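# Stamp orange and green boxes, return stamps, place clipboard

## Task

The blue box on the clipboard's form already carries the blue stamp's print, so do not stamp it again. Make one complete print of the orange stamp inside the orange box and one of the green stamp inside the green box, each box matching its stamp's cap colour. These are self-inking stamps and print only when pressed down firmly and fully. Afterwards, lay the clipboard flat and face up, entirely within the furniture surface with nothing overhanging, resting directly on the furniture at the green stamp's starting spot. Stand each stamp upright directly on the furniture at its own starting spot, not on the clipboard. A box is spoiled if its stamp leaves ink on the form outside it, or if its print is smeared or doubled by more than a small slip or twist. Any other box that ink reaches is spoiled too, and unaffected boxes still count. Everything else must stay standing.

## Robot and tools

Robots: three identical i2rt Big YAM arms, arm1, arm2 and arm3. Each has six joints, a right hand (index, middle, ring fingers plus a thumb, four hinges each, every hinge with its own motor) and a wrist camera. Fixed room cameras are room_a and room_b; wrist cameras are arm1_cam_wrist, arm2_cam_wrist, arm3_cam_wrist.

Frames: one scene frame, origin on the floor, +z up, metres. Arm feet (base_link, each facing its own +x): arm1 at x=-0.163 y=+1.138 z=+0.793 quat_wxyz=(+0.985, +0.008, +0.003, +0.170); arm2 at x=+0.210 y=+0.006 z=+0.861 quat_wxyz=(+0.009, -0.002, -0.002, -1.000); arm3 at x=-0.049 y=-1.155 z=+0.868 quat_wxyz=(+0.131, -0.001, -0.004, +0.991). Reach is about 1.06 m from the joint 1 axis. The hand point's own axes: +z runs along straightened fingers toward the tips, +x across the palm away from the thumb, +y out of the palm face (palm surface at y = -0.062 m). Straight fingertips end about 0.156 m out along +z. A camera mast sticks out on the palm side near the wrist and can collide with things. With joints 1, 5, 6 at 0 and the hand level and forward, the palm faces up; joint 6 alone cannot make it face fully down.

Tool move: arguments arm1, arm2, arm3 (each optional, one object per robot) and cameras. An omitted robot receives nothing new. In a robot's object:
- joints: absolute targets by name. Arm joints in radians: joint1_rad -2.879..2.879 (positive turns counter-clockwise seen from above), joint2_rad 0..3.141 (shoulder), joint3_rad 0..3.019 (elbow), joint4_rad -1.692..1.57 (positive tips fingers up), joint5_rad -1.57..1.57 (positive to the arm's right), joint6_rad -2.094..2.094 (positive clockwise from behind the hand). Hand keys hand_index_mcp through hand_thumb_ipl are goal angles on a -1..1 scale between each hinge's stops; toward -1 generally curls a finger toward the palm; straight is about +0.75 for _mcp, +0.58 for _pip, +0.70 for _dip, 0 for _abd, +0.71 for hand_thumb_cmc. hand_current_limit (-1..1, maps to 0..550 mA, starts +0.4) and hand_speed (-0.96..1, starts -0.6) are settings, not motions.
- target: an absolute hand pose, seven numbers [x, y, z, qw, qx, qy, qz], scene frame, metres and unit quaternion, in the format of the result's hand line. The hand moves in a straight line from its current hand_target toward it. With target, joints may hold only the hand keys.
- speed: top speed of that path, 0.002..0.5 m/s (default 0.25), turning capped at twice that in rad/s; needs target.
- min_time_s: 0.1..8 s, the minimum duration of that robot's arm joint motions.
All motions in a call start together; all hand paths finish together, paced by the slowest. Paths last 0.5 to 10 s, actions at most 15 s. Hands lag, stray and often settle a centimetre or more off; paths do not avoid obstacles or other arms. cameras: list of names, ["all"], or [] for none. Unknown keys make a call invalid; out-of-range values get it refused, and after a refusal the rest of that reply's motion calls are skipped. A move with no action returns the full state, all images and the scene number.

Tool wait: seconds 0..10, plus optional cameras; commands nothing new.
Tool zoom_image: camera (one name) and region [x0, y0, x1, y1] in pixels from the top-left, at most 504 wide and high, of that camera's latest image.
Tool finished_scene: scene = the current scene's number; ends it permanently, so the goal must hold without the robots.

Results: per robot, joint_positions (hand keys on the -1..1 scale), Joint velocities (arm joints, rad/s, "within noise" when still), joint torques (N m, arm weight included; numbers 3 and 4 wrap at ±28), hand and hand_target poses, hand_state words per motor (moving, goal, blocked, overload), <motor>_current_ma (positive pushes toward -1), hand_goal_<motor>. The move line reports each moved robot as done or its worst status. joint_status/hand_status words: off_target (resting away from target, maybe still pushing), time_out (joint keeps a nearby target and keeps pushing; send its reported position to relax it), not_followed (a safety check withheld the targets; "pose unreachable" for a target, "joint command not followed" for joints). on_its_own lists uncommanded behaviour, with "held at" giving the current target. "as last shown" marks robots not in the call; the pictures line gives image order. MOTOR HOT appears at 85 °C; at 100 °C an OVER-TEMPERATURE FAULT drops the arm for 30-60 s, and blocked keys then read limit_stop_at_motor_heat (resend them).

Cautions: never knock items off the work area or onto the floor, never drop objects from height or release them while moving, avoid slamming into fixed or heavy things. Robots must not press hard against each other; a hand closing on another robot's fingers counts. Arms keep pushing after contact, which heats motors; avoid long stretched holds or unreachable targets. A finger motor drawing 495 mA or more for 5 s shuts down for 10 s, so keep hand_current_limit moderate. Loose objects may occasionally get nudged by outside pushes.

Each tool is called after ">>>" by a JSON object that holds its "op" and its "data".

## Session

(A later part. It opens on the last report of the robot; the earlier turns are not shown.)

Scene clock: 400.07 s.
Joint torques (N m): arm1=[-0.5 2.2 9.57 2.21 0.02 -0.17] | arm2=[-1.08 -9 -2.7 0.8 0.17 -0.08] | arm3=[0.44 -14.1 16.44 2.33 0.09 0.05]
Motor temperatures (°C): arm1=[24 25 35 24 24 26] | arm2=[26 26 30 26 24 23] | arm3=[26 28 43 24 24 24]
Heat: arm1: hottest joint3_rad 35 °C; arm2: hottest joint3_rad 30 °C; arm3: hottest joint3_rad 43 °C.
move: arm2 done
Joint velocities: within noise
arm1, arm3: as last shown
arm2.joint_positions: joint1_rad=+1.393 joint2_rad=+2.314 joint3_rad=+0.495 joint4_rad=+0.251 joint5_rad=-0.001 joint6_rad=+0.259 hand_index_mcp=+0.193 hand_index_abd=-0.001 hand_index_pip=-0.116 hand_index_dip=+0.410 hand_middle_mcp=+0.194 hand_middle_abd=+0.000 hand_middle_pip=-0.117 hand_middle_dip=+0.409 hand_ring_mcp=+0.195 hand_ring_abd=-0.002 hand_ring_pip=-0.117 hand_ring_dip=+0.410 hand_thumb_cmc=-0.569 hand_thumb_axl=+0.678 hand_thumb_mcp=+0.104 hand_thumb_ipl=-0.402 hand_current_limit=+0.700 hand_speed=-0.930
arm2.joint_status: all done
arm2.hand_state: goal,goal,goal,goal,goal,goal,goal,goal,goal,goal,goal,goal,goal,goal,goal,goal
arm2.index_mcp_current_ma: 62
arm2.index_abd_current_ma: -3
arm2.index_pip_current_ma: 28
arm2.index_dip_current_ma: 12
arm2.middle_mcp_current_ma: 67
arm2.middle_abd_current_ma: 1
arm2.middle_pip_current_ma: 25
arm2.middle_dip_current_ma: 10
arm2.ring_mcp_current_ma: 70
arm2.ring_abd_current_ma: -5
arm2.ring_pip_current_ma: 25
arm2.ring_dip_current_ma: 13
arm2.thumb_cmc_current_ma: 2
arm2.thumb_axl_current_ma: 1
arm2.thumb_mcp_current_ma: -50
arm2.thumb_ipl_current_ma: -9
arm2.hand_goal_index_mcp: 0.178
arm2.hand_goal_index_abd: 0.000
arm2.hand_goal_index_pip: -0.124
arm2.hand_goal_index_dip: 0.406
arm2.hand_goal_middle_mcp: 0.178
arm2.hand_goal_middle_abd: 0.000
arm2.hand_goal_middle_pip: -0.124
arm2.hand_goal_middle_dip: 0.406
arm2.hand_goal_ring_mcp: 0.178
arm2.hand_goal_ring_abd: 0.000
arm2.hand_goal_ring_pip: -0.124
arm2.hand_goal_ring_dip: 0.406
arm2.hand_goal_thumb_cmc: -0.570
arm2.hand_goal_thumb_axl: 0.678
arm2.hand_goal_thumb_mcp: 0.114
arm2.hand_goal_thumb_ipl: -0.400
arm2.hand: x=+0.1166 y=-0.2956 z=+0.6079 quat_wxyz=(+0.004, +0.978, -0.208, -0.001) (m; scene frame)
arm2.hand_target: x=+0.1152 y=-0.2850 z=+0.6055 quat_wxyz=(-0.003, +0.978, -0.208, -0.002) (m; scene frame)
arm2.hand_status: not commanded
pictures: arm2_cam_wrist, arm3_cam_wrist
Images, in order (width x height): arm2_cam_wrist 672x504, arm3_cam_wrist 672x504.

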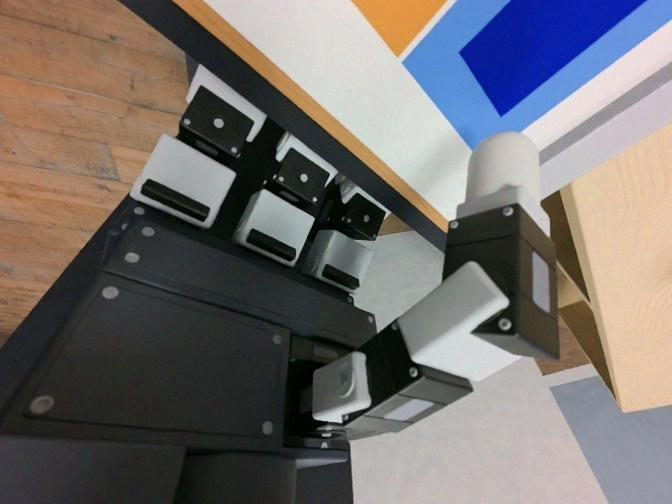

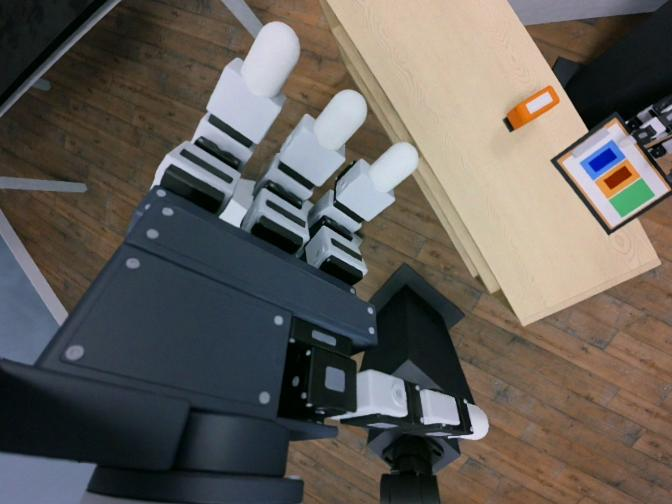

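>>> {"op": "move", "data": {"arm2": {"joints": {"joint2_rad": 2.281, "joint3_rad": 0.475, "joint4_rad": 0.228, "hand_thumb_mcp": -0.15, "hand_thumb_ipl": -0.362}, "min_time_s": 1.2}, "cameras": ["arm2_cam_wrist"]}}

Scene clock: 402.37 s.
Joint torques (N m): arm1=[-0.56 2.14 9.57 2.18 0.02 -0.18] | arm2=[-1.03 -10.93 -2.61 -0.03 0.17 -0.08] | arm3=[0.38 -14.15 16.43 2.32 0.09 0.06]
Motor temperatures (°C): arm1=[24 25 35 24 24 26] | arm2=[26 26 30 26 24 23] | arm3=[26 28 43 24 24 24]
Heat: arm1: hottest joint3_rad 35 °C; arm2: hottest joint3_rad 30 °C; arm3: hottest joint3_rad 43 °C.
move: arm2 done
Joint velocities: within noise
arm1, arm3: as last shown
arm2.joint_positions: joint1_rad=+1.393 joint2_rad=+2.295 joint3_rad=+0.489 joint4_rad=+0.238 joint5_rad=-0.001 joint6_rad=+0.259 hand_index_mcp=+0.193 hand_index_abd=-0.001 hand_index_pip=-0.116 hand_index_dip=+0.410 hand_middle_mcp=+0.194 hand_middle_abd=+0.000 hand_middle_pip=-0.117 hand_middle_dip=+0.409 hand_ring_mcp=+0.195 hand_ring_abd=-0.002 hand_ring_pip=-0.117 hand_ring_dip=+0.410 hand_thumb_cmc=-0.569 hand_thumb_axl=+0.678 hand_thumb_mcp=-0.151 hand_thumb_ipl=-0.365 hand_current_limit=+0.700 hand_speed=-0.930
arm2.joint_status: all done
arm2.hand_state: goal,goal,goal,goal,goal,goal,goal,goal,goal,goal,goal,goal,goal,goal,goal,goal
arm2.index_mcp_current_ma: 61
arm2.index_abd_current_ma: -3
arm2.index_pip_current_ma: 27
arm2.index_dip_current_ma: 12
arm2.middle_mcp_current_ma: 66
arm2.middle_abd_current_ma: 1
arm2.middle_pip_current_ma: 25
arm2.middle_dip_current_ma: 10
arm2.ring_mcp_current_ma: 70
arm2.ring_abd_current_ma: -5
arm2.ring_pip_current_ma: 25
arm2.ring_dip_current_ma: 13
arm2.thumb_cmc_current_ma: 2
arm2.thumb_axl_current_ma: 1
arm2.thumb_mcp_current_ma: -3
arm2.thumb_ipl_current_ma: -12
arm2.hand_goal_index_mcp: 0.178
arm2.hand_goal_index_abd: 0.000
arm2.hand_goal_index_pip: -0.124
arm2.hand_goal_index_dip: 0.406
arm2.hand_goal_middle_mcp: 0.178
arm2.hand_goal_middle_abd: 0.000
arm2.hand_goal_middle_pip: -0.124
arm2.hand_goal_middle_dip: 0.406
arm2.hand_goal_ring_mcp: 0.178
arm2.hand_goal_ring_abd: 0.000
arm2.hand_goal_ring_pip: -0.124
arm2.hand_goal_ring_dip: 0.406
arm2.hand_goal_thumb_cmc: -0.570
arm2.hand_goal_thumb_axl: 0.678
arm2.hand_goal_thumb_mcp: -0.150
arm2.hand_goal_thumb_ipl: -0.362
arm2.hand: x=+0.1166 y=-0.2963 z=+0.6125 quat_wxyz=(+0.004, +0.978, -0.207, -0.001) (m; scene frame)
arm2.hand_target: x=+0.1144 y=-0.2900 z=+0.6160 quat_wxyz=(-0.001, +0.978, -0.208, -0.002) (m; scene frame)
arm2.hand_status: not commanded
pictures: arm2_cam_wrist
Images, in order (width x height): arm2_cam_wrist 672x504.

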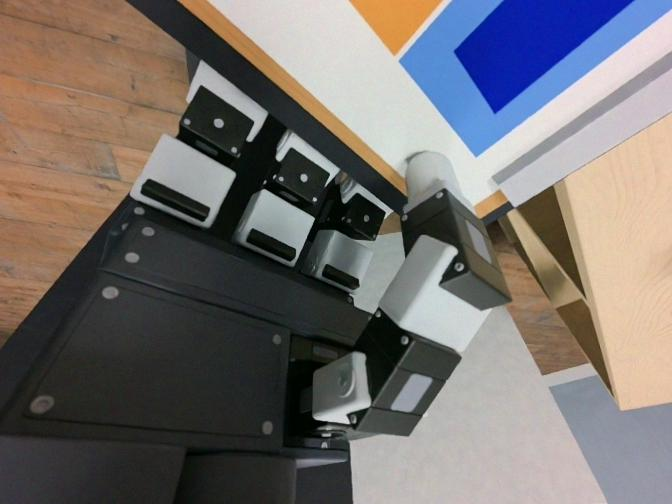

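>>> {"op": "move", "data": {"arm2": {"joints": {"joint2_rad": 2.267, "joint3_rad": 0.470, "joint4_rad": 0.219}, "min_time_s": 0.8}, "cameras": []}}

>>> {"op": "move", "data": {"arm2": {"joints": {"hand_thumb_mcp": -0.22, "hand_thumb_ipl": -0.362}}, "cameras": ["arm2_cam_wrist"]}}

Scene clock: 403.57 s.
Joint torques (N m): arm1=[-0.62 2.2 9.51 2.22 0.03 -0.17] | arm2=[-1.08 -11.11 -2.66 -0.01 0.17 -0.08] | arm3=[0.32 -14.1 16.43 2.32 0.09 0.05]
Motor temperatures (°C): arm1=[24 25 35 24 24 26] | arm2=[26 26 30 26 24 23] | arm3=[26 28 43 24 24 24]
Heat: arm1: hottest joint3_rad 35 °C; arm2: hottest joint3_rad 30 °C; arm3: hottest joint3_rad 43 °C.
move: arm2 done
Joint velocities: within noise
arm1, arm3: as last shown
arm2.joint_positions: joint1_rad=+1.393 joint2_rad=+2.284 joint3_rad=+0.485 joint4_rad=+0.227 joint5_rad=-0.001 joint6_rad=+0.259 hand_index_mcp=+0.193 hand_index_abd=-0.001 hand_index_pip=-0.116 hand_index_dip=+0.410 hand_middle_mcp=+0.194 hand_middle_abd=+0.000 hand_middle_pip=-0.117 hand_middle_dip=+0.409 hand_ring_mcp=+0.195 hand_ring_abd=-0.002 hand_ring_pip=-0.116 hand_ring_dip=+0.410 hand_thumb_cmc=-0.569 hand_thumb_axl=+0.678 hand_thumb_mcp=-0.151 hand_thumb_ipl=-0.365 hand_current_limit=+0.700 hand_speed=-0.930
arm2.joint_status: all done
arm2.hand_state: goal,goal,goal,goal,goal,goal,goal,goal,goal,goal,goal,goal,goal,goal,goal,goal
arm2.index_mcp_current_ma: 61
arm2.index_abd_current_ma: -3
arm2.index_pip_current_ma: 27
arm2.index_dip_current_ma: 12
arm2.middle_mcp_current_ma: 66
arm2.middle_abd_current_ma: 1
arm2.middle_pip_current_ma: 27
arm2.middle_dip_current_ma: 10
arm2.ring_mcp_current_ma: 72
arm2.ring_abd_current_ma: -5
arm2.ring_pip_current_ma: 30
arm2.ring_dip_current_ma: 13
arm2.thumb_cmc_current_ma: 2
arm2.thumb_axl_current_ma: 1
arm2.thumb_mcp_current_ma: -3
arm2.thumb_ipl_current_ma: -12
arm2.hand_goal_index_mcp: 0.178
arm2.hand_goal_index_abd: 0.000
arm2.hand_goal_index_pip: -0.124
arm2.hand_goal_index_dip: 0.406
arm2.hand_goal_middle_mcp: 0.178
arm2.hand_goal_middle_abd: 0.000
arm2.hand_goal_middle_pip: -0.124
arm2.hand_goal_middle_dip: 0.406
arm2.hand_goal_ring_mcp: 0.178
arm2.hand_goal_ring_abd: 0.000
arm2.hand_goal_ring_pip: -0.124
arm2.hand_goal_ring_dip: 0.406
arm2.hand_goal_thumb_cmc: -0.570
arm2.hand_goal_thumb_axl: 0.678
arm2.hand_goal_thumb_mcp: -0.150
arm2.hand_goal_thumb_ipl: -0.362
arm2.hand: x=+0.1167 y=-0.2953 z=+0.6149 quat_wxyz=(+0.002, +0.978, -0.207, -0.001) (m; scene frame)
arm2.hand_target: x=+0.1145 y=-0.2897 z=+0.6193 quat_wxyz=(-0.001, +0.978, -0.208, -0.002) (m; scene frame)
arm2.hand_status: not commanded
pictures: none
No camera images: "cameras" was empty.

Scene clock: 404.30 s.
Joint torques (N m): arm1=[-0.5 2.14 9.52 2.19 0.02 -0.18] | arm2=[-1.03 -11.05 -2.67 0.01 0.17 -0.07] | arm3=[0.32 -14.1 16.43 2.32 0.09 0.05]
Motor temperatures (°C): arm1=[24 25 35 24 24 26] | arm2=[26 26 30 26 24 23] | arm3=[26 28 43 24 24 24]
Heat: arm1: hottest joint3_rad 35 °C; arm2: hottest joint3_rad 30 °C; arm3: hottest joint3_rad 43 °C.
move: arm2 off_target
Joint velocities: within noise
arm1: as last shown
arm2.joint_positions: joint1_rad=+1.393 joint2_rad=+2.284 joint3_rad=+0.485 joint4_rad=+0.227 joint5_rad=-0.001 joint6_rad=+0.258 hand_index_mcp=+0.198 hand_index_abd=-0.001 hand_index_pip=-0.115 hand_index_dip=+0.410 hand_middle_mcp=+0.197 hand_middle_abd=+0.000 hand_middle_pip=-0.115 hand_middle_dip=+0.409 hand_ring_mcp=+0.197 hand_ring_abd=-0.002 hand_ring_pip=-0.116 hand_ring_dip=+0.410 hand_thumb_cmc=-0.569 hand_thumb_axl=+0.678 hand_thumb_mcp=-0.191 hand_thumb_ipl=-0.357 hand_current_limit=+0.700 hand_speed=-0.930
arm2.joint_status: hand_thumb_mcp off_target (ended at -0.191, target -0.220); the others done
arm2.hand_state: goal,goal,goal,goal,goal,goal,goal,goal,goal,goal,goal,goal,goal,goal,blocked,goal
arm2.index_mcp_current_ma: 84
arm2.index_abd_current_ma: -3
arm2.index_pip_current_ma: 35
arm2.index_dip_current_ma: 12
arm2.middle_mcp_current_ma: 82
arm2.middle_abd_current_ma: 1
arm2.middle_pip_current_ma: 35
arm2.middle_dip_current_ma: 10
arm2.ring_mcp_current_ma: 81
arm2.ring_abd_current_ma: -5
arm2.ring_pip_current_ma: 30
arm2.ring_dip_current_ma: 13
arm2.thumb_cmc_current_ma: 2
arm2.thumb_axl_current_ma: 1
arm2.thumb_mcp_current_ma: 160
arm2.thumb_ipl_current_ma: 25
arm2.hand_goal_index_mcp: 0.178
arm2.hand_goal_index_abd: 0.000
arm2.hand_goal_index_pip: -0.124
arm2.hand_goal_index_dip: 0.406
arm2.hand_goal_middle_mcp: 0.178
arm2.hand_goal_middle_abd: 0.000
arm2.hand_goal_middle_pip: -0.124
arm2.hand_goal_middle_dip: 0.406
arm2.hand_goal_ring_mcp: 0.178
arm2.hand_goal_ring_abd: 0.000
arm2.hand_goal_ring_pip: -0.124
arm2.hand_goal_ring_dip: 0.406
arm2.hand_goal_thumb_cmc: -0.570
arm2.hand_goal_thumb_axl: 0.678
arm2.hand_goal_thumb_mcp: -0.220
arm2.hand_goal_thumb_ipl: -0.362
arm2.hand: x=+0.1168 y=-0.2954 z=+0.6149 quat_wxyz=(+0.002, +0.978, -0.207, -0.001) (m; scene frame)
arm2.hand_target: x=+0.1145 y=-0.2897 z=+0.6193 quat_wxyz=(-0.001, +0.978, -0.208, -0.002) (m; scene frame)
arm2.hand_status: not commanded
arm3.joint_positions: joint1_rad=-0.661 joint2_rad=+1.359 joint3_rad=+1.551 joint4_rad=-1.019 joint5_rad=-0.001 joint6_rad=+1.030 hand_index_mcp=+1.000 hand_index_abd=+0.003 hand_index_pip=-1.000 hand_index_dip=+0.699 hand_middle_mcp=+1.000 hand_middle_abd=+0.002 hand_middle_pip=-0.998 hand_middle_dip=+0.698 hand_ring_mcp=+1.000 hand_ring_abd=+0.000 hand_ring_pip=-0.995 hand_ring_dip=+0.698 hand_thumb_cmc=+0.715 hand_thumb_axl=+0.677 hand_thumb_mcp=+0.223 hand_thumb_ipl=+0.168 hand_current_limit=+0.800 hand_speed=-0.800
arm3.joint_status: not commanded
arm3.hand_state: goal,goal,goal,goal,goal,goal,goal,goal,goal,goal,goal,goal,goal,goal,goal,goal
arm3.index_mcp_current_ma: -1
arm3.index_abd_current_ma: 5
arm3.index_pip_current_ma: 0
arm3.index_dip_current_ma: 5
arm3.middle_mcp_current_ma: 0
arm3.middle_abd_current_ma: 3
arm3.middle_pip_current_ma: 4
arm3.middle_dip_current_ma: 4
arm3.ring_mcp_current_ma: 0
arm3.ring_abd_current_ma: 0
arm3.ring_pip_current_ma: 11
arm3.ring_dip_current_ma: 5
arm3.thumb_cmc_current_ma: 1
arm3.thumb_axl_current_ma: -1
arm3.thumb_mcp_current_ma: -9
arm3.thumb_ipl_current_ma: -1
arm3.hand_goal_index_mcp: 1.000
arm3.hand_goal_index_abd: 0.000
arm3.hand_goal_index_pip: -1.000
arm3.hand_goal_index_dip: 0.696
arm3.hand_goal_middle_mcp: 1.000
arm3.hand_goal_middle_abd: 0.000
arm3.hand_goal_middle_pip: -1.000
arm3.hand_goal_middle_dip: 0.696
arm3.hand_goal_ring_mcp: 1.000
arm3.hand_goal_ring_abd: 0.000
arm3.hand_goal_ring_pip: -1.000
arm3.hand_goal_ring_dip: 0.696
arm3.hand_goal_thumb_cmc: 0.714
arm3.hand_goal_thumb_axl: 0.678
arm3.hand_goal_thumb_mcp: 0.226
arm3.hand_goal_thumb_ipl: 0.168
arm3.hand: x=-0.3254 y=-0.6529 z=+1.2925 quat_wxyz=(-0.269, +0.176, +0.914, +0.246) (m; scene frame)
arm3.hand_target: x=-0.3295 y=-0.6478 z=+1.3228 quat_wxyz=(-0.294, +0.178, +0.901, +0.266) (m; scene frame)
arm3.hand_status: not commanded
pictures: arm2_cam_wrist
Images, in order (width x height): arm2_cam_wrist 672x504.

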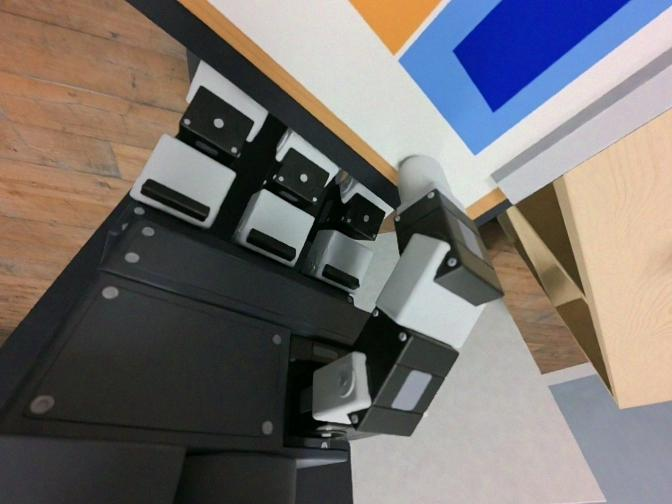

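>>> {"op": "move", "data": {"arm2": {"joints": {"joint2_rad": 2.186, "joint3_rad": 0.441, "joint4_rad": 0.169}, "min_time_s": 1.8}, "cameras": ["arm2_cam_wrist", "arm3_cam_wrist"]}}

>>> {"op": "zoom_image", "data": {"camera": "arm3_cam_wrist", "region": [490, 70, 672, 240]}}

Scene clock: 406.53 s.
Joint torques (N m): arm1=[-0.5 2.14 9.54 2.18 0.02 -0.18] | arm2=[-1.08 -10.93 -1.89 0.1 0.17 -0.05] | arm3=[0.38 -14.15 16.43 2.32 0.09 0.05]
Motor temperatures (°C): arm1=[24 25 35 24 24 26] | arm2=[26 26 30 26 24 23] | arm3=[26 27 43 24 24 24]
Heat: arm1: hottest joint3_rad 35 °C; arm2: hottest joint3_rad 30 °C; arm3: hottest joint3_rad 43 °C.
move: arm2 done
Joint velocities: within noise
arm1, arm3: as last shown
arm2.joint_positions: joint1_rad=+1.393 joint2_rad=+2.206 joint3_rad=+0.451 joint4_rad=+0.174 joint5_rad=-0.001 joint6_rad=+0.257 hand_index_mcp=+0.214 hand_index_abd=-0.001 hand_index_pip=-0.105 hand_index_dip=+0.412 hand_middle_mcp=+0.205 hand_middle_abd=+0.000 hand_middle_pip=-0.110 hand_middle_dip=+0.410 hand_ring_mcp=+0.197 hand_ring_abd=-0.002 hand_ring_pip=-0.116 hand_ring_dip=+0.410 hand_thumb_cmc=-0.569 hand_thumb_axl=+0.679 hand_thumb_mcp=-0.193 hand_thumb_ipl=-0.355 hand_current_limit=+0.700 hand_speed=-0.930
arm2.joint_status: all done
arm2.hand_state: blocked,goal,goal,goal,blocked,goal,goal,goal,goal,goal,goal,goal,goal,goal,blocked,goal
arm2.index_mcp_current_ma: 160
arm2.index_abd_current_ma: -3
arm2.index_pip_current_ma: 73
arm2.index_dip_current_ma: 22
arm2.middle_mcp_current_ma: 118
arm2.middle_abd_current_ma: 1
arm2.middle_pip_current_ma: 52
arm2.middle_dip_current_ma: 16
arm2.ring_mcp_current_ma: 82
arm2.ring_abd_current_ma: -5
arm2.ring_pip_current_ma: 30
arm2.ring_dip_current_ma: 13
arm2.thumb_cmc_current_ma: 2
arm2.thumb_axl_current_ma: 3
arm2.thumb_mcp_current_ma: 144
arm2.thumb_ipl_current_ma: 37
arm2.hand_goal_index_mcp: 0.178
arm2.hand_goal_index_abd: 0.000
arm2.hand_goal_index_pip: -0.124
arm2.hand_goal_index_dip: 0.406
arm2.hand_goal_middle_mcp: 0.178
arm2.hand_goal_middle_abd: 0.000
arm2.hand_goal_middle_pip: -0.124
arm2.hand_goal_middle_dip: 0.406
arm2.hand_goal_ring_mcp: 0.178
arm2.hand_goal_ring_abd: 0.000
arm2.hand_goal_ring_pip: -0.124
arm2.hand_goal_ring_dip: 0.406
arm2.hand_goal_thumb_cmc: -0.570
arm2.hand_goal_thumb_axl: 0.678
arm2.hand_goal_thumb_mcp: -0.220
arm2.hand_goal_thumb_ipl: -0.362
arm2.hand: x=+0.1179 y=-0.2895 z=+0.6332 quat_wxyz=(-0.003, +0.978, -0.206, -0.001) (m; scene frame)
arm2.hand_target: x=+0.1147 y=-0.2890 z=+0.6386 quat_wxyz=(+0.000, +0.978, -0.208, -0.002) (m; scene frame)
arm2.hand_status: not commanded
pictures: arm2_cam_wrist, arm3_cam_wrist
Images, in order (width x height): arm2_cam_wrist 672x504, arm3_cam_wrist 672x504.

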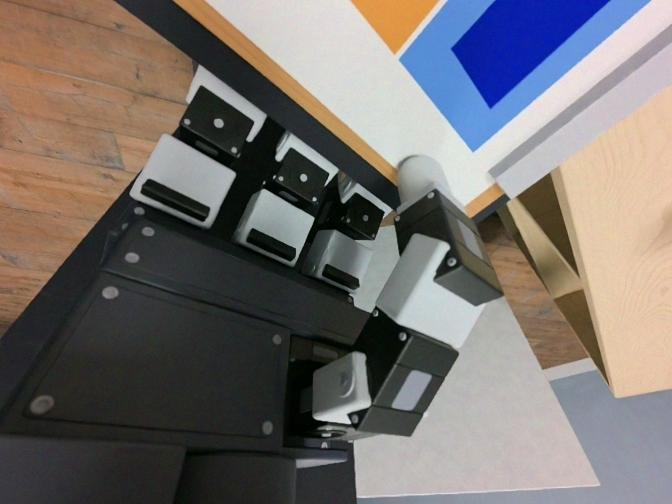

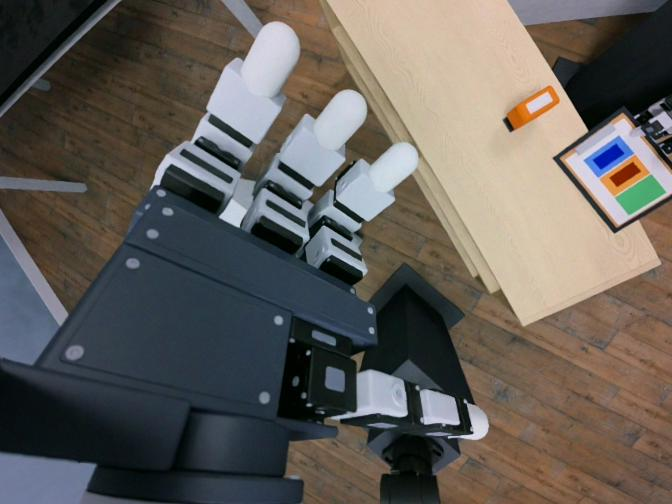

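Scaled by 2.769 from the camera's 672x504 image, which has a finer 960x720 frame.

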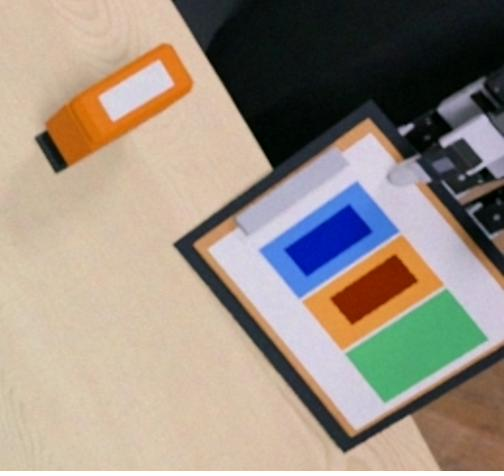

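>>> {"op": "move", "data": {"arm2": {"joints": {"joint2_rad": 2.047, "joint3_rad": 0.407, "joint4_rad": 0.064}, "min_time_s": 2.5}, "cameras": ["arm2_cam_wrist", "arm3_cam_wrist"]}}

>>> {"op": "zoom_image", "data": {"camera": "arm3_cam_wrist", "region": [490, 70, 672, 240]}}

Scene clock: 409.63 s.
Joint torques (N m): arm1=[-0.62 2.14 9.55 2.19 0.02 -0.18] | arm2=[-1.08 -10.29 -0.7 0.09 0.16 -0.05] | arm3=[0.44 -14.1 16.43 2.32 0.09 0.06]
Motor temperatures (°C): arm1=[24 25 35 24 24 26] | arm2=[26 26 30 26 24 23] | arm3=[26 27 44 24 24 24]
Heat: arm1: hottest joint3_rad 35 °C; arm2: hottest joint3_rad 30 °C; arm3: hottest joint3_rad 44 °C.
move: arm2 done
Joint velocities: within noise
arm1.joint_positions: joint1_rad=+0.489 joint2_rad=+0.629 joint3_rad=+1.427 joint4_rad=-1.426 joint5_rad=-0.106 joint6_rad=+1.194 hand_index_mcp=+0.754 hand_index_abd=+0.080 hand_index_pip=+0.577 hand_index_dip=+0.696 hand_middle_mcp=-0.881 hand_middle_abd=+0.001 hand_middle_pip=-0.298 hand_middle_dip=+0.696 hand_ring_mcp=+0.754 hand_ring_abd=-0.068 hand_ring_pip=+0.577 hand_ring_dip=+0.696 hand_thumb_cmc=+0.714 hand_thumb_axl=+0.677 hand_thumb_mcp=+0.225 hand_thumb_ipl=+0.168 hand_current_limit=+0.700 hand_speed=-0.880
arm1.joint_status: not commanded
arm1.hand_state: goal,goal,goal,goal,goal,goal,goal,goal,goal,goal,goal,goal,goal,goal,goal,goal
arm1.index_mcp_current_ma: 0
arm1.index_abd_current_ma: 0
arm1.index_pip_current_ma: 0
arm1.index_dip_current_ma: 0
arm1.middle_mcp_current_ma: 10
arm1.middle_abd_current_ma: 0
arm1.middle_pip_current_ma: 1
arm1.middle_dip_current_ma: 0
arm1.ring_mcp_current_ma: 0
arm1.ring_abd_current_ma: 11
arm1.ring_pip_current_ma: 0
arm1.ring_dip_current_ma: 0
arm1.thumb_cmc_current_ma: 0
arm1.thumb_axl_current_ma: 0
arm1.thumb_mcp_current_ma: 0
arm1.thumb_ipl_current_ma: 0
arm1.hand_goal_index_mcp: 0.754
arm1.hand_goal_index_abd: 0.080
arm1.hand_goal_index_pip: 0.576
arm1.hand_goal_index_dip: 0.696
arm1.hand_goal_middle_mcp: -0.890
arm1.hand_goal_middle_abd: 0.000
arm1.hand_goal_middle_pip: -0.300
arm1.hand_goal_middle_dip: 0.696
arm1.hand_goal_ring_mcp: 0.754
arm1.hand_goal_ring_abd: -0.080
arm1.hand_goal_ring_pip: 0.576
arm1.hand_goal_ring_dip: 0.696
arm1.hand_goal_thumb_cmc: 0.714
arm1.hand_goal_thumb_axl: 0.678
arm1.hand_goal_thumb_mcp: 0.226
arm1.hand_goal_thumb_ipl: 0.168
arm1.hand: x=+0.0504 y=+1.2573 z=+1.3325 quat_wxyz=(-0.155, +0.719, +0.521, +0.432) (m; scene frame)
arm1.hand_target: x=+0.0476 y=+1.2580 z=+1.3424 quat_wxyz=(-0.160, +0.712, +0.523, +0.441) (m; scene frame)
arm1.hand_status: not commanded
arm2.joint_positions: joint1_rad=+1.393 joint2_rad=+2.066 joint3_rad=+0.411 joint4_rad=+0.069 joint5_rad=-0.001 joint6_rad=+0.257 hand_index_mcp=+0.214 hand_index_abd=-0.001 hand_index_pip=-0.105 hand_index_dip=+0.412 hand_middle_mcp=+0.205 hand_middle_abd=+0.000 hand_middle_pip=-0.110 hand_middle_dip=+0.411 hand_ring_mcp=+0.197 hand_ring_abd=-0.002 hand_ring_pip=-0.116 hand_ring_dip=+0.410 hand_thumb_cmc=-0.569 hand_thumb_axl=+0.679 hand_thumb_mcp=-0.193 hand_thumb_ipl=-0.354 hand_current_limit=+0.700 hand_speed=-0.930
arm2.joint_status: all done
arm2.hand_state: blocked,goal,goal,goal,blocked,goal,goal,goal,goal,goal,goal,goal,goal,goal,blocked,goal
arm2.index_mcp_current_ma: 162
arm2.index_abd_current_ma: -3
arm2.index_pip_current_ma: 75
arm2.index_dip_current_ma: 22
arm2.middle_mcp_current_ma: 120
arm2.middle_abd_current_ma: 1
arm2.middle_pip_current_ma: 52
arm2.middle_dip_current_ma: 16
arm2.ring_mcp_current_ma: 82
arm2.ring_abd_current_ma: -5
arm2.ring_pip_current_ma: 30
arm2.ring_dip_current_ma: 13
arm2.thumb_cmc_current_ma: 2
arm2.thumb_axl_current_ma: 3
arm2.thumb_mcp_current_ma: 144
arm2.thumb_ipl_current_ma: 38
arm2.hand_goal_index_mcp: 0.178
arm2.hand_goal_index_abd: 0.000
arm2.hand_goal_index_pip: -0.124
arm2.hand_goal_index_dip: 0.406
arm2.hand_goal_middle_mcp: 0.178
arm2.hand_goal_middle_abd: 0.000
arm2.hand_goal_middle_pip: -0.124
arm2.hand_goal_middle_dip: 0.406
arm2.hand_goal_ring_mcp: 0.178
arm2.hand_goal_ring_abd: 0.000
arm2.hand_goal_ring_pip: -0.124
arm2.hand_goal_ring_dip: 0.406
arm2.hand_goal_thumb_cmc: -0.570
arm2.hand_goal_thumb_axl: 0.678
arm2.hand_goal_thumb_mcp: -0.220
arm2.hand_goal_thumb_ipl: -0.362
arm2.hand: x=+0.1184 y=-0.2865 z=+0.6641 quat_wxyz=(-0.005, +0.978, -0.206, -0.001) (m; scene frame)
arm2.hand_target: x=+0.1149 y=-0.2883 z=+0.6691 quat_wxyz=(+0.000, +0.978, -0.208, -0.002) (m; scene frame)
arm2.hand_status: not commanded
arm3: as last shown
pictures: arm2_cam_wrist, arm3_cam_wrist
Images, in order (width x height): arm2_cam_wrist 672x504, arm3_cam_wrist 672x504.

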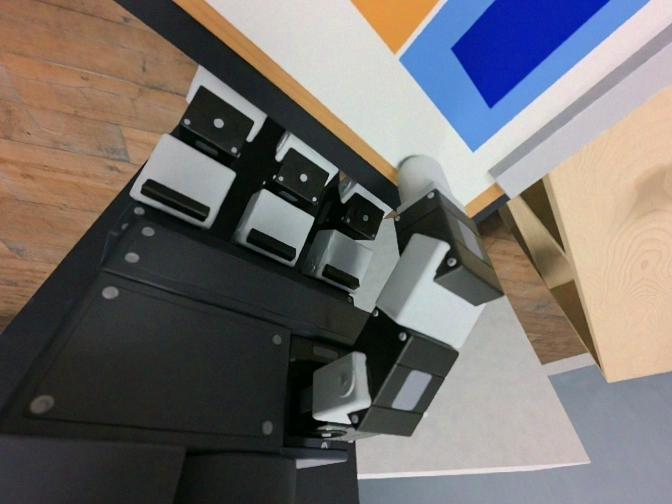

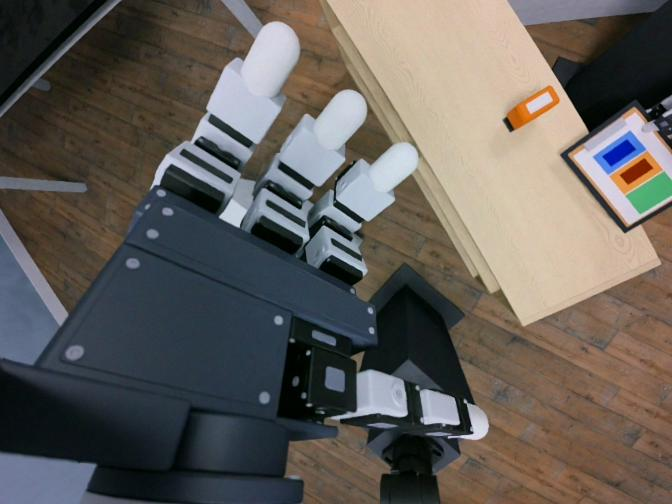

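Scaled by 2.769 from the camera's 672x504 image, which has a finer 960x720 frame.

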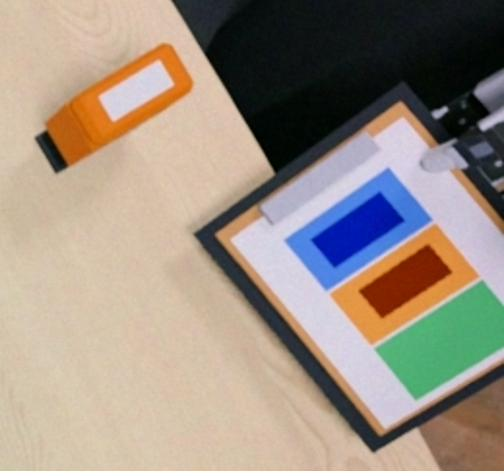

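>>> {"op": "move", "data": {"arm2": {"joints": {"joint2_rad": 1.380, "joint3_rad": 0.462, "joint4_rad": -0.634}, "min_time_s": 4}, "cameras": ["arm2_cam_wrist", "arm3_cam_wrist"]}}

Scene clock: 414.73 s.
Joint torques (N m): arm1=[-0.5 2.14 9.55 2.18 0.02 -0.17] | arm2=[-1.03 -6.89 8.06 0.01 0.17 -0.05] | arm3=[0.32 -14.15 16.43 2.32 0.09 0.05]
Motor temperatures (°C): arm1=[24 25 35 24 24 26] | arm2=[26 26 30 26 24 23] | arm3=[26 27 44 24 24 24]
Heat: arm1: hottest joint3_rad 35 °C; arm2: hottest joint3_rad 30 °C; arm3: hottest joint3_rad 44 °C.
move: arm2 done
Joint velocities: within noise
arm1, arm3: as last shown
arm2.joint_positions: joint1_rad=+1.393 joint2_rad=+1.395 joint3_rad=+0.419 joint4_rad=-0.629 joint5_rad=-0.001 joint6_rad=+0.257 hand_index_mcp=+0.215 hand_index_abd=-0.001 hand_index_pip=-0.105 hand_index_dip=+0.412 hand_middle_mcp=+0.206 hand_middle_abd=+0.000 hand_middle_pip=-0.110 hand_middle_dip=+0.411 hand_ring_mcp=+0.197 hand_ring_abd=-0.002 hand_ring_pip=-0.116 hand_ring_dip=+0.410 hand_thumb_cmc=-0.569 hand_thumb_axl=+0.679 hand_thumb_mcp=-0.193 hand_thumb_ipl=-0.354 hand_current_limit=+0.700 hand_speed=-0.930
arm2.joint_status: all done
arm2.hand_state: blocked,goal,goal,goal,blocked,goal,goal,goal,goal,goal,goal,goal,goal,goal,blocked,goal
arm2.index_mcp_current_ma: 165
arm2.index_abd_current_ma: -3
arm2.index_pip_current_ma: 76
arm2.index_dip_current_ma: 23
arm2.middle_mcp_current_ma: 121
arm2.middle_abd_current_ma: 1
arm2.middle_pip_current_ma: 53
arm2.middle_dip_current_ma: 16
arm2.ring_mcp_current_ma: 82
arm2.ring_abd_current_ma: -5
arm2.ring_pip_current_ma: 30
arm2.ring_dip_current_ma: 13
arm2.thumb_cmc_current_ma: 2
arm2.thumb_axl_current_ma: 3
arm2.thumb_mcp_current_ma: 144
arm2.thumb_ipl_current_ma: 39
arm2.hand_goal_index_mcp: 0.178
arm2.hand_goal_index_abd: 0.000
arm2.hand_goal_index_pip: -0.124
arm2.hand_goal_index_dip: 0.406
arm2.hand_goal_middle_mcp: 0.178
arm2.hand_goal_middle_abd: 0.000
arm2.hand_goal_middle_pip: -0.124
arm2.hand_goal_middle_dip: 0.406
arm2.hand_goal_ring_mcp: 0.178
arm2.hand_goal_ring_abd: 0.000
arm2.hand_goal_ring_pip: -0.124
arm2.hand_goal_ring_dip: 0.406
arm2.hand_goal_thumb_cmc: -0.570
arm2.hand_goal_thumb_axl: 0.678
arm2.hand_goal_thumb_mcp: -0.220
arm2.hand_goal_thumb_ipl: -0.362
arm2.hand: x=+0.1186 y=-0.2884 z=+0.8110 quat_wxyz=(-0.014, +0.978, -0.206, -0.002) (m; scene frame)
arm2.hand_target: x=+0.1111 y=-0.3127 z=+0.8281 quat_wxyz=(+0.012, +0.978, -0.208, -0.001) (m; scene frame)
arm2.hand_status: not commanded
pictures: arm2_cam_wrist, arm3_cam_wrist
Images, in order (width x height): arm2_cam_wrist 672x504, arm3_cam_wrist 672x504.

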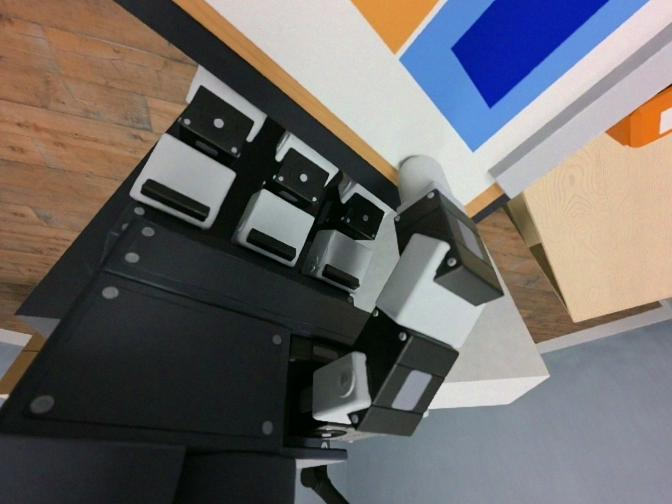

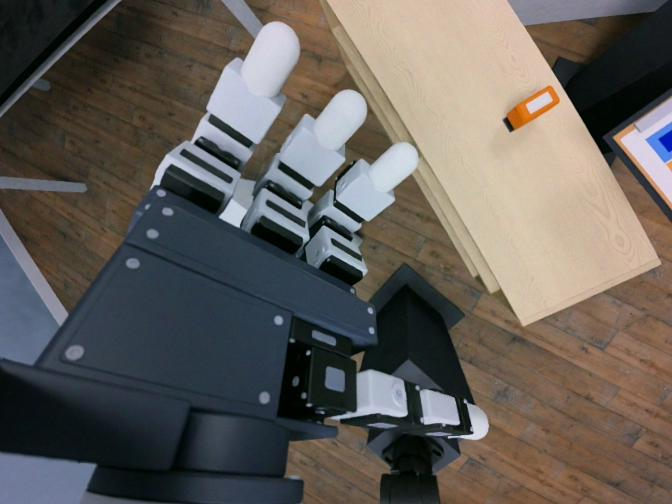

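>>> {"op": "move", "data": {"arm2": {"joints": {"joint2_rad": 1.056, "joint3_rad": 0.72, "joint4_rad": -1.205}, "min_time_s": 5}, "cameras": ["arm2_cam_wrist", "room_a", "room_b"]}}

Scene clock: 421.43 s.
Joint torques (N m): arm1=[-0.56 2.2 9.55 2.19 0.03 -0.18] | arm2=[-1.03 -5.6 12.36 -0.01 0.17 -0.05] | arm3=[0.32 -14.15 16.43 2.33 0.09 0.05]
Motor temperatures (°C): arm1=[24 25 35 24 24 26] | arm2=[26 26 30 26 24 23] | arm3=[26 27 44 24 24 24]
Heat: arm1: hottest joint3_rad 35 °C; arm2: hottest joint3_rad 30 °C; arm3: hottest joint3_rad 44 °C.
move: arm2 done
Joint velocities: within noise
arm1, arm3: as last shown
arm2.joint_positions: joint1_rad=+1.393 joint2_rad=+1.072 joint3_rad=+0.658 joint4_rad=-1.200 joint5_rad=-0.001 joint6_rad=+0.257 hand_index_mcp=+0.215 hand_index_abd=-0.001 hand_index_pip=-0.105 hand_index_dip=+0.412 hand_middle_mcp=+0.206 hand_middle_abd=+0.000 hand_middle_pip=-0.110 hand_middle_dip=+0.411 hand_ring_mcp=+0.197 hand_ring_abd=-0.002 hand_ring_pip=-0.116 hand_ring_dip=+0.410 hand_thumb_cmc=-0.569 hand_thumb_axl=+0.679 hand_thumb_mcp=-0.193 hand_thumb_ipl=-0.354 hand_current_limit=+0.700 hand_speed=-0.930
arm2.joint_status: all done
arm2.hand_state: blocked,goal,goal,goal,blocked,goal,goal,goal,goal,goal,goal,goal,goal,goal,blocked,goal
arm2.index_mcp_current_ma: 165
arm2.index_abd_current_ma: -3
arm2.index_pip_current_ma: 76
arm2.index_dip_current_ma: 23
arm2.middle_mcp_current_ma: 121
arm2.middle_abd_current_ma: 1
arm2.middle_pip_current_ma: 53
arm2.middle_dip_current_ma: 16
arm2.ring_mcp_current_ma: 82
arm2.ring_abd_current_ma: -5
arm2.ring_pip_current_ma: 30
arm2.ring_dip_current_ma: 13
arm2.thumb_cmc_current_ma: 2
arm2.thumb_axl_current_ma: 3
arm2.thumb_mcp_current_ma: 144
arm2.thumb_ipl_current_ma: 39
arm2.hand_goal_index_mcp: 0.178
arm2.hand_goal_index_abd: 0.000
arm2.hand_goal_index_pip: -0.124
arm2.hand_goal_index_dip: 0.406
arm2.hand_goal_middle_mcp: 0.178
arm2.hand_goal_middle_abd: 0.000
arm2.hand_goal_middle_pip: -0.124
arm2.hand_goal_middle_dip: 0.406
arm2.hand_goal_ring_mcp: 0.178
arm2.hand_goal_ring_abd: 0.000
arm2.hand_goal_ring_pip: -0.124
arm2.hand_goal_ring_dip: 0.406
arm2.hand_goal_thumb_cmc: -0.570
arm2.hand_goal_thumb_axl: 0.678
arm2.hand_goal_thumb_mcp: -0.220
arm2.hand_goal_thumb_ipl: -0.362
arm2.hand: x=+0.1174 y=-0.2987 z=+0.9535 quat_wxyz=(-0.019, +0.978, -0.206, -0.002) (m; scene frame)
arm2.hand_target: x=+0.1102 y=-0.3207 z=+0.9847 quat_wxyz=(+0.017, +0.978, -0.208, -0.001) (m; scene frame)
arm2.hand_status: not commanded
pictures: arm2_cam_wrist, room_a, room_b
Images, in order (width x height): arm2_cam_wrist 672x504, room_a 672x504, room_b 672x504.

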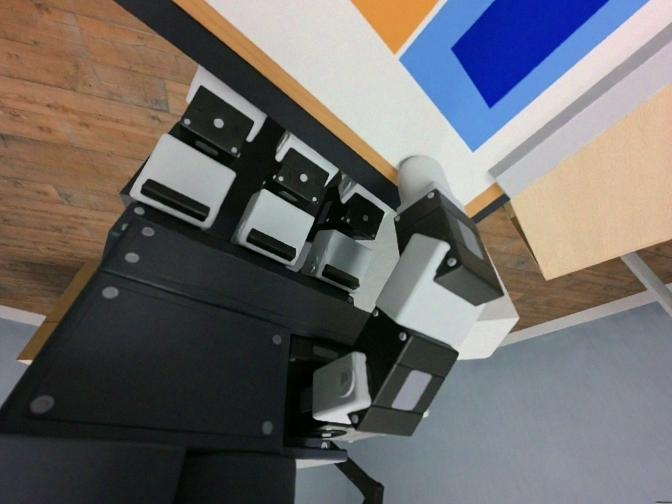

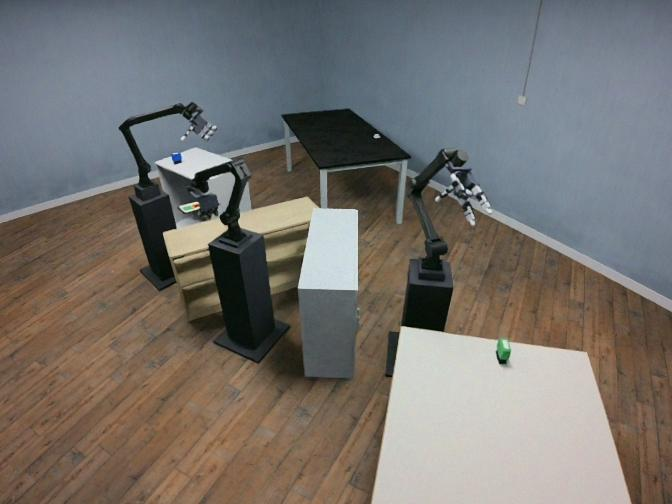

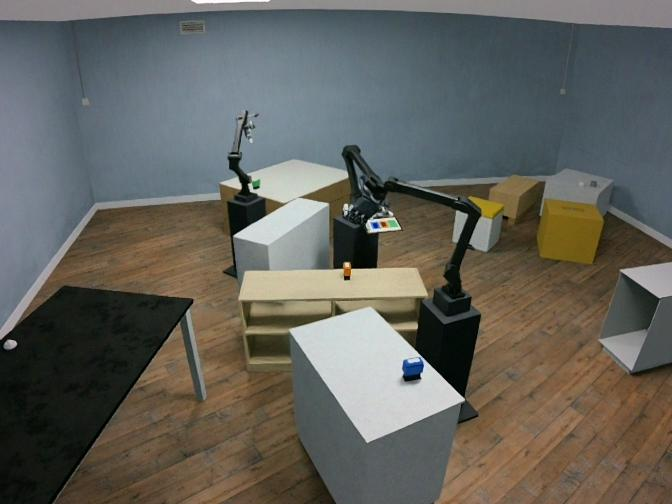

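>>> {"op": "move", "data": {"arm2": {"joints": {"joint1_rad": 0.3, "joint3_rad": 0.755, "joint6_rad": 0.0}, "min_time_s": 6}, "cameras": ["arm2_cam_wrist"]}}

>>> {"op": "move", "data": {"arm2": {"joints": {"joint1_rad": -1.283}, "min_time_s": 6}, "cameras": ["arm2_cam_wrist", "room_a", "room_b"]}}

Scene clock: 429.33 s.
Joint torques (N m): arm1=[-0.5 2.08 9.55 2.22 0.02 -0.18] | arm2=[-0.91 -5.77 12.77 0.09 0.07 -0.1] | arm3=[0.32 -14.1 16.42 2.32 0.09 0.05]
Motor temperatures (°C): arm1=[24 25 35 24 24 26] | arm2=[26 26 32 26 24 23] | arm3=[26 27 44 24 24 24]
Heat: arm1: hottest joint3_rad 35 °C; arm2: hottest joint3_rad 32 °C; arm3: hottest joint3_rad 44 °C.
move: arm2 done
Joint velocities: within noise
arm1, arm3: as last shown
arm2.joint_positions: joint1_rad=+0.311 joint2_rad=+1.072 joint3_rad=+0.690 joint4_rad=-1.200 joint5_rad=-0.001 joint6_rad=+0.013 hand_index_mcp=+0.215 hand_index_abd=-0.001 hand_index_pip=-0.105 hand_index_dip=+0.412 hand_middle_mcp=+0.206 hand_middle_abd=+0.000 hand_middle_pip=-0.110 hand_middle_dip=+0.411 hand_ring_mcp=+0.197 hand_ring_abd=-0.002 hand_ring_pip=-0.116 hand_ring_dip=+0.410 hand_thumb_cmc=-0.569 hand_thumb_axl=+0.679 hand_thumb_mcp=-0.193 hand_thumb_ipl=-0.354 hand_current_limit=+0.700 hand_speed=-0.930
arm2.joint_status: all done
arm2.hand_state: blocked,goal,goal,goal,blocked,goal,goal,goal,goal,goal,goal,goal,goal,goal,blocked,goal
arm2.index_mcp_current_ma: 165
arm2.index_abd_current_ma: -3
arm2.index_pip_current_ma: 76
arm2.index_dip_current_ma: 23
arm2.middle_mcp_current_ma: 121
arm2.middle_abd_current_ma: 1
arm2.middle_pip_current_ma: 53
arm2.middle_dip_current_ma: 16
arm2.ring_mcp_current_ma: 82
arm2.ring_abd_current_ma: -4
arm2.ring_pip_current_ma: 30
arm2.ring_dip_current_ma: 13
arm2.thumb_cmc_current_ma: 2
arm2.thumb_axl_current_ma: 4
arm2.thumb_mcp_current_ma: 144
arm2.thumb_ipl_current_ma: 39
arm2.hand_goal_index_mcp: 0.178
arm2.hand_goal_index_abd: 0.000
arm2.hand_goal_index_pip: -0.124
arm2.hand_goal_index_dip: 0.406
arm2.hand_goal_middle_mcp: 0.178
arm2.hand_goal_middle_abd: 0.000
arm2.hand_goal_middle_pip: -0.124
arm2.hand_goal_middle_dip: 0.406
arm2.hand_goal_ring_mcp: 0.178
arm2.hand_goal_ring_abd: 0.000
arm2.hand_goal_ring_pip: -0.124
arm2.hand_goal_ring_dip: 0.406
arm2.hand_goal_thumb_cmc: -0.570
arm2.hand_goal_thumb_axl: 0.678
arm2.hand_goal_thumb_mcp: -0.220
arm2.hand_goal_thumb_ipl: -0.362
arm2.hand: x=-0.1157 y=-0.0802 z=+0.9671 quat_wxyz=(-0.001, +0.810, -0.587, +0.003) (m; scene frame)
arm2.hand_target: x=-0.1384 y=-0.0846 z=+1.0011 quat_wxyz=(+0.029, +0.810, -0.586, -0.019) (m; scene frame)
arm2.hand_status: not commanded
pictures: arm2_cam_wrist
Images, in order (width x height): arm2_cam_wrist 672x504.

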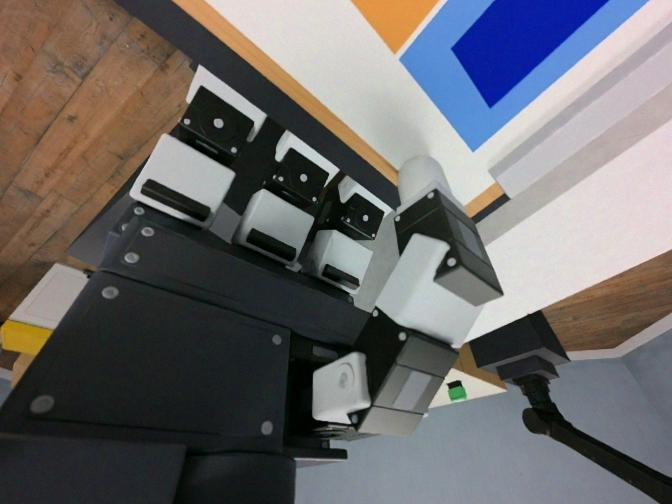

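Scene clock: 435.70 s.
Joint torques (N m): arm1=[-0.56 2.14 9.54 2.22 0.03 -0.17] | arm2=[-0.79 -5.83 12.7 0.05 0.03 -0.06] | arm3=[0.32 -14.1 16.43 2.32 0.09 0.05]
Motor temperatures (°C): arm1=[24 25 35 24 24 26] | arm2=[26 26 32 26 24 23] | arm3=[26 27 45 24 24 24]
Heat: arm1: hottest joint3_rad 35 °C; arm2: hottest joint3_rad 32 °C; arm3: hottest joint3_rad 45 °C.
move: arm2 done
Joint velocities: within noise
arm1, arm3: as last shown
arm2.joint_positions: joint1_rad=-1.273 joint2_rad=+1.072 joint3_rad=+0.690 joint4_rad=-1.200 joint5_rad=+0.000 joint6_rad=+0.010 hand_index_mcp=+0.215 hand_index_abd=-0.001 hand_index_pip=-0.105 hand_index_dip=+0.412 hand_middle_mcp=+0.206 hand_middle_abd=+0.000 hand_middle_pip=-0.110 hand_middle_dip=+0.411 hand_ring_mcp=+0.197 hand_ring_abd=-0.002 hand_ring_pip=-0.116 hand_ring_dip=+0.410 hand_thumb_cmc=-0.569 hand_thumb_axl=+0.679 hand_thumb_mcp=-0.193 hand_thumb_ipl=-0.354 hand_current_limit=+0.700 hand_speed=-0.930
arm2.joint_status: all done
arm2.hand_state: blocked,goal,goal,goal,blocked,goal,goal,goal,goal,goal,goal,goal,goal,goal,blocked,goal
arm2.index_mcp_current_ma: 165
arm2.index_abd_current_ma: -3
arm2.index_pip_current_ma: 76
arm2.index_dip_current_ma: 24
arm2.middle_mcp_current_ma: 121
arm2.middle_abd_current_ma: 1
arm2.middle_pip_current_ma: 53
arm2.middle_dip_current_ma: 17
arm2.ring_mcp_current_ma: 82
arm2.ring_abd_current_ma: -4
arm2.ring_pip_current_ma: 30
arm2.ring_dip_current_ma: 13
arm2.thumb_cmc_current_ma: 2
arm2.thumb_axl_current_ma: 4
arm2.thumb_mcp_current_ma: 144
arm2.thumb_ipl_current_ma: 40
arm2.hand_goal_index_mcp: 0.178
arm2.hand_goal_index_abd: 0.000
arm2.hand_goal_index_pip: -0.124
arm2.hand_goal_index_dip: 0.406
arm2.hand_goal_middle_mcp: 0.178
arm2.hand_goal_middle_abd: 0.000
arm2.hand_goal_middle_pip: -0.124
arm2.hand_goal_middle_dip: 0.406
arm2.hand_goal_ring_mcp: 0.178
arm2.hand_goal_ring_abd: 0.000
arm2.hand_goal_ring_pip: -0.124
arm2.hand_goal_ring_dip: 0.406
arm2.hand_goal_thumb_cmc: -0.570
arm2.hand_goal_thumb_axl: 0.678
arm2.hand_goal_thumb_mcp: -0.220
arm2.hand_goal_thumb_ipl: -0.362
arm2.hand: x=+0.1289 y=+0.3336 z=+0.9643 quat_wxyz=(+0.002, +0.152, -0.988, +0.007) (m; scene frame)
arm2.hand_target: x=+0.1245 y=+0.3565 z=+0.9982 quat_wxyz=(+0.007, +0.152, -0.988, -0.030) (m; scene frame)
arm2.hand_status: not commanded
pictures: arm2_cam_wrist, room_a, room_b
Images, in order (width x height): arm2_cam_wrist 672x504, room_a 672x504, room_b 672x504.

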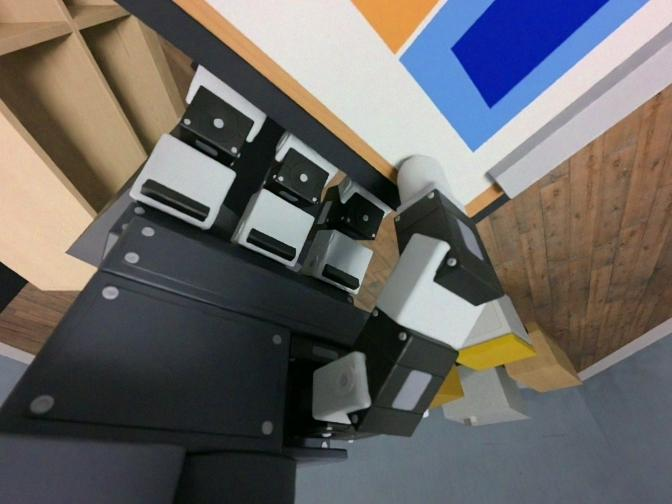

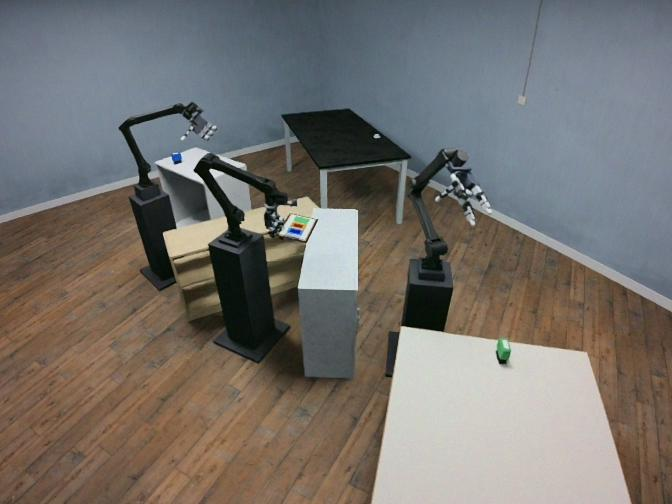

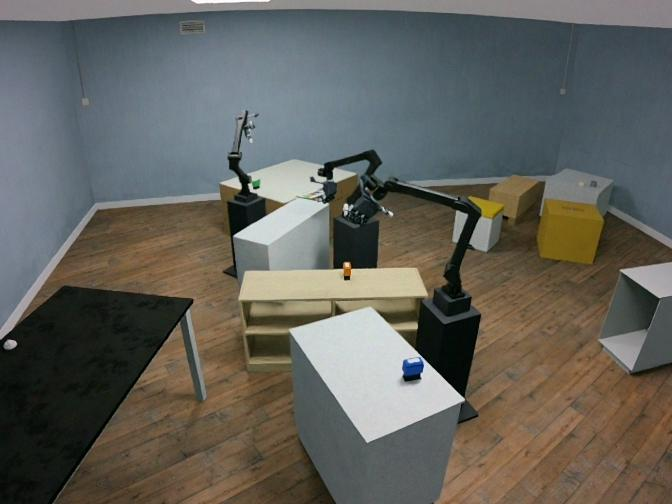

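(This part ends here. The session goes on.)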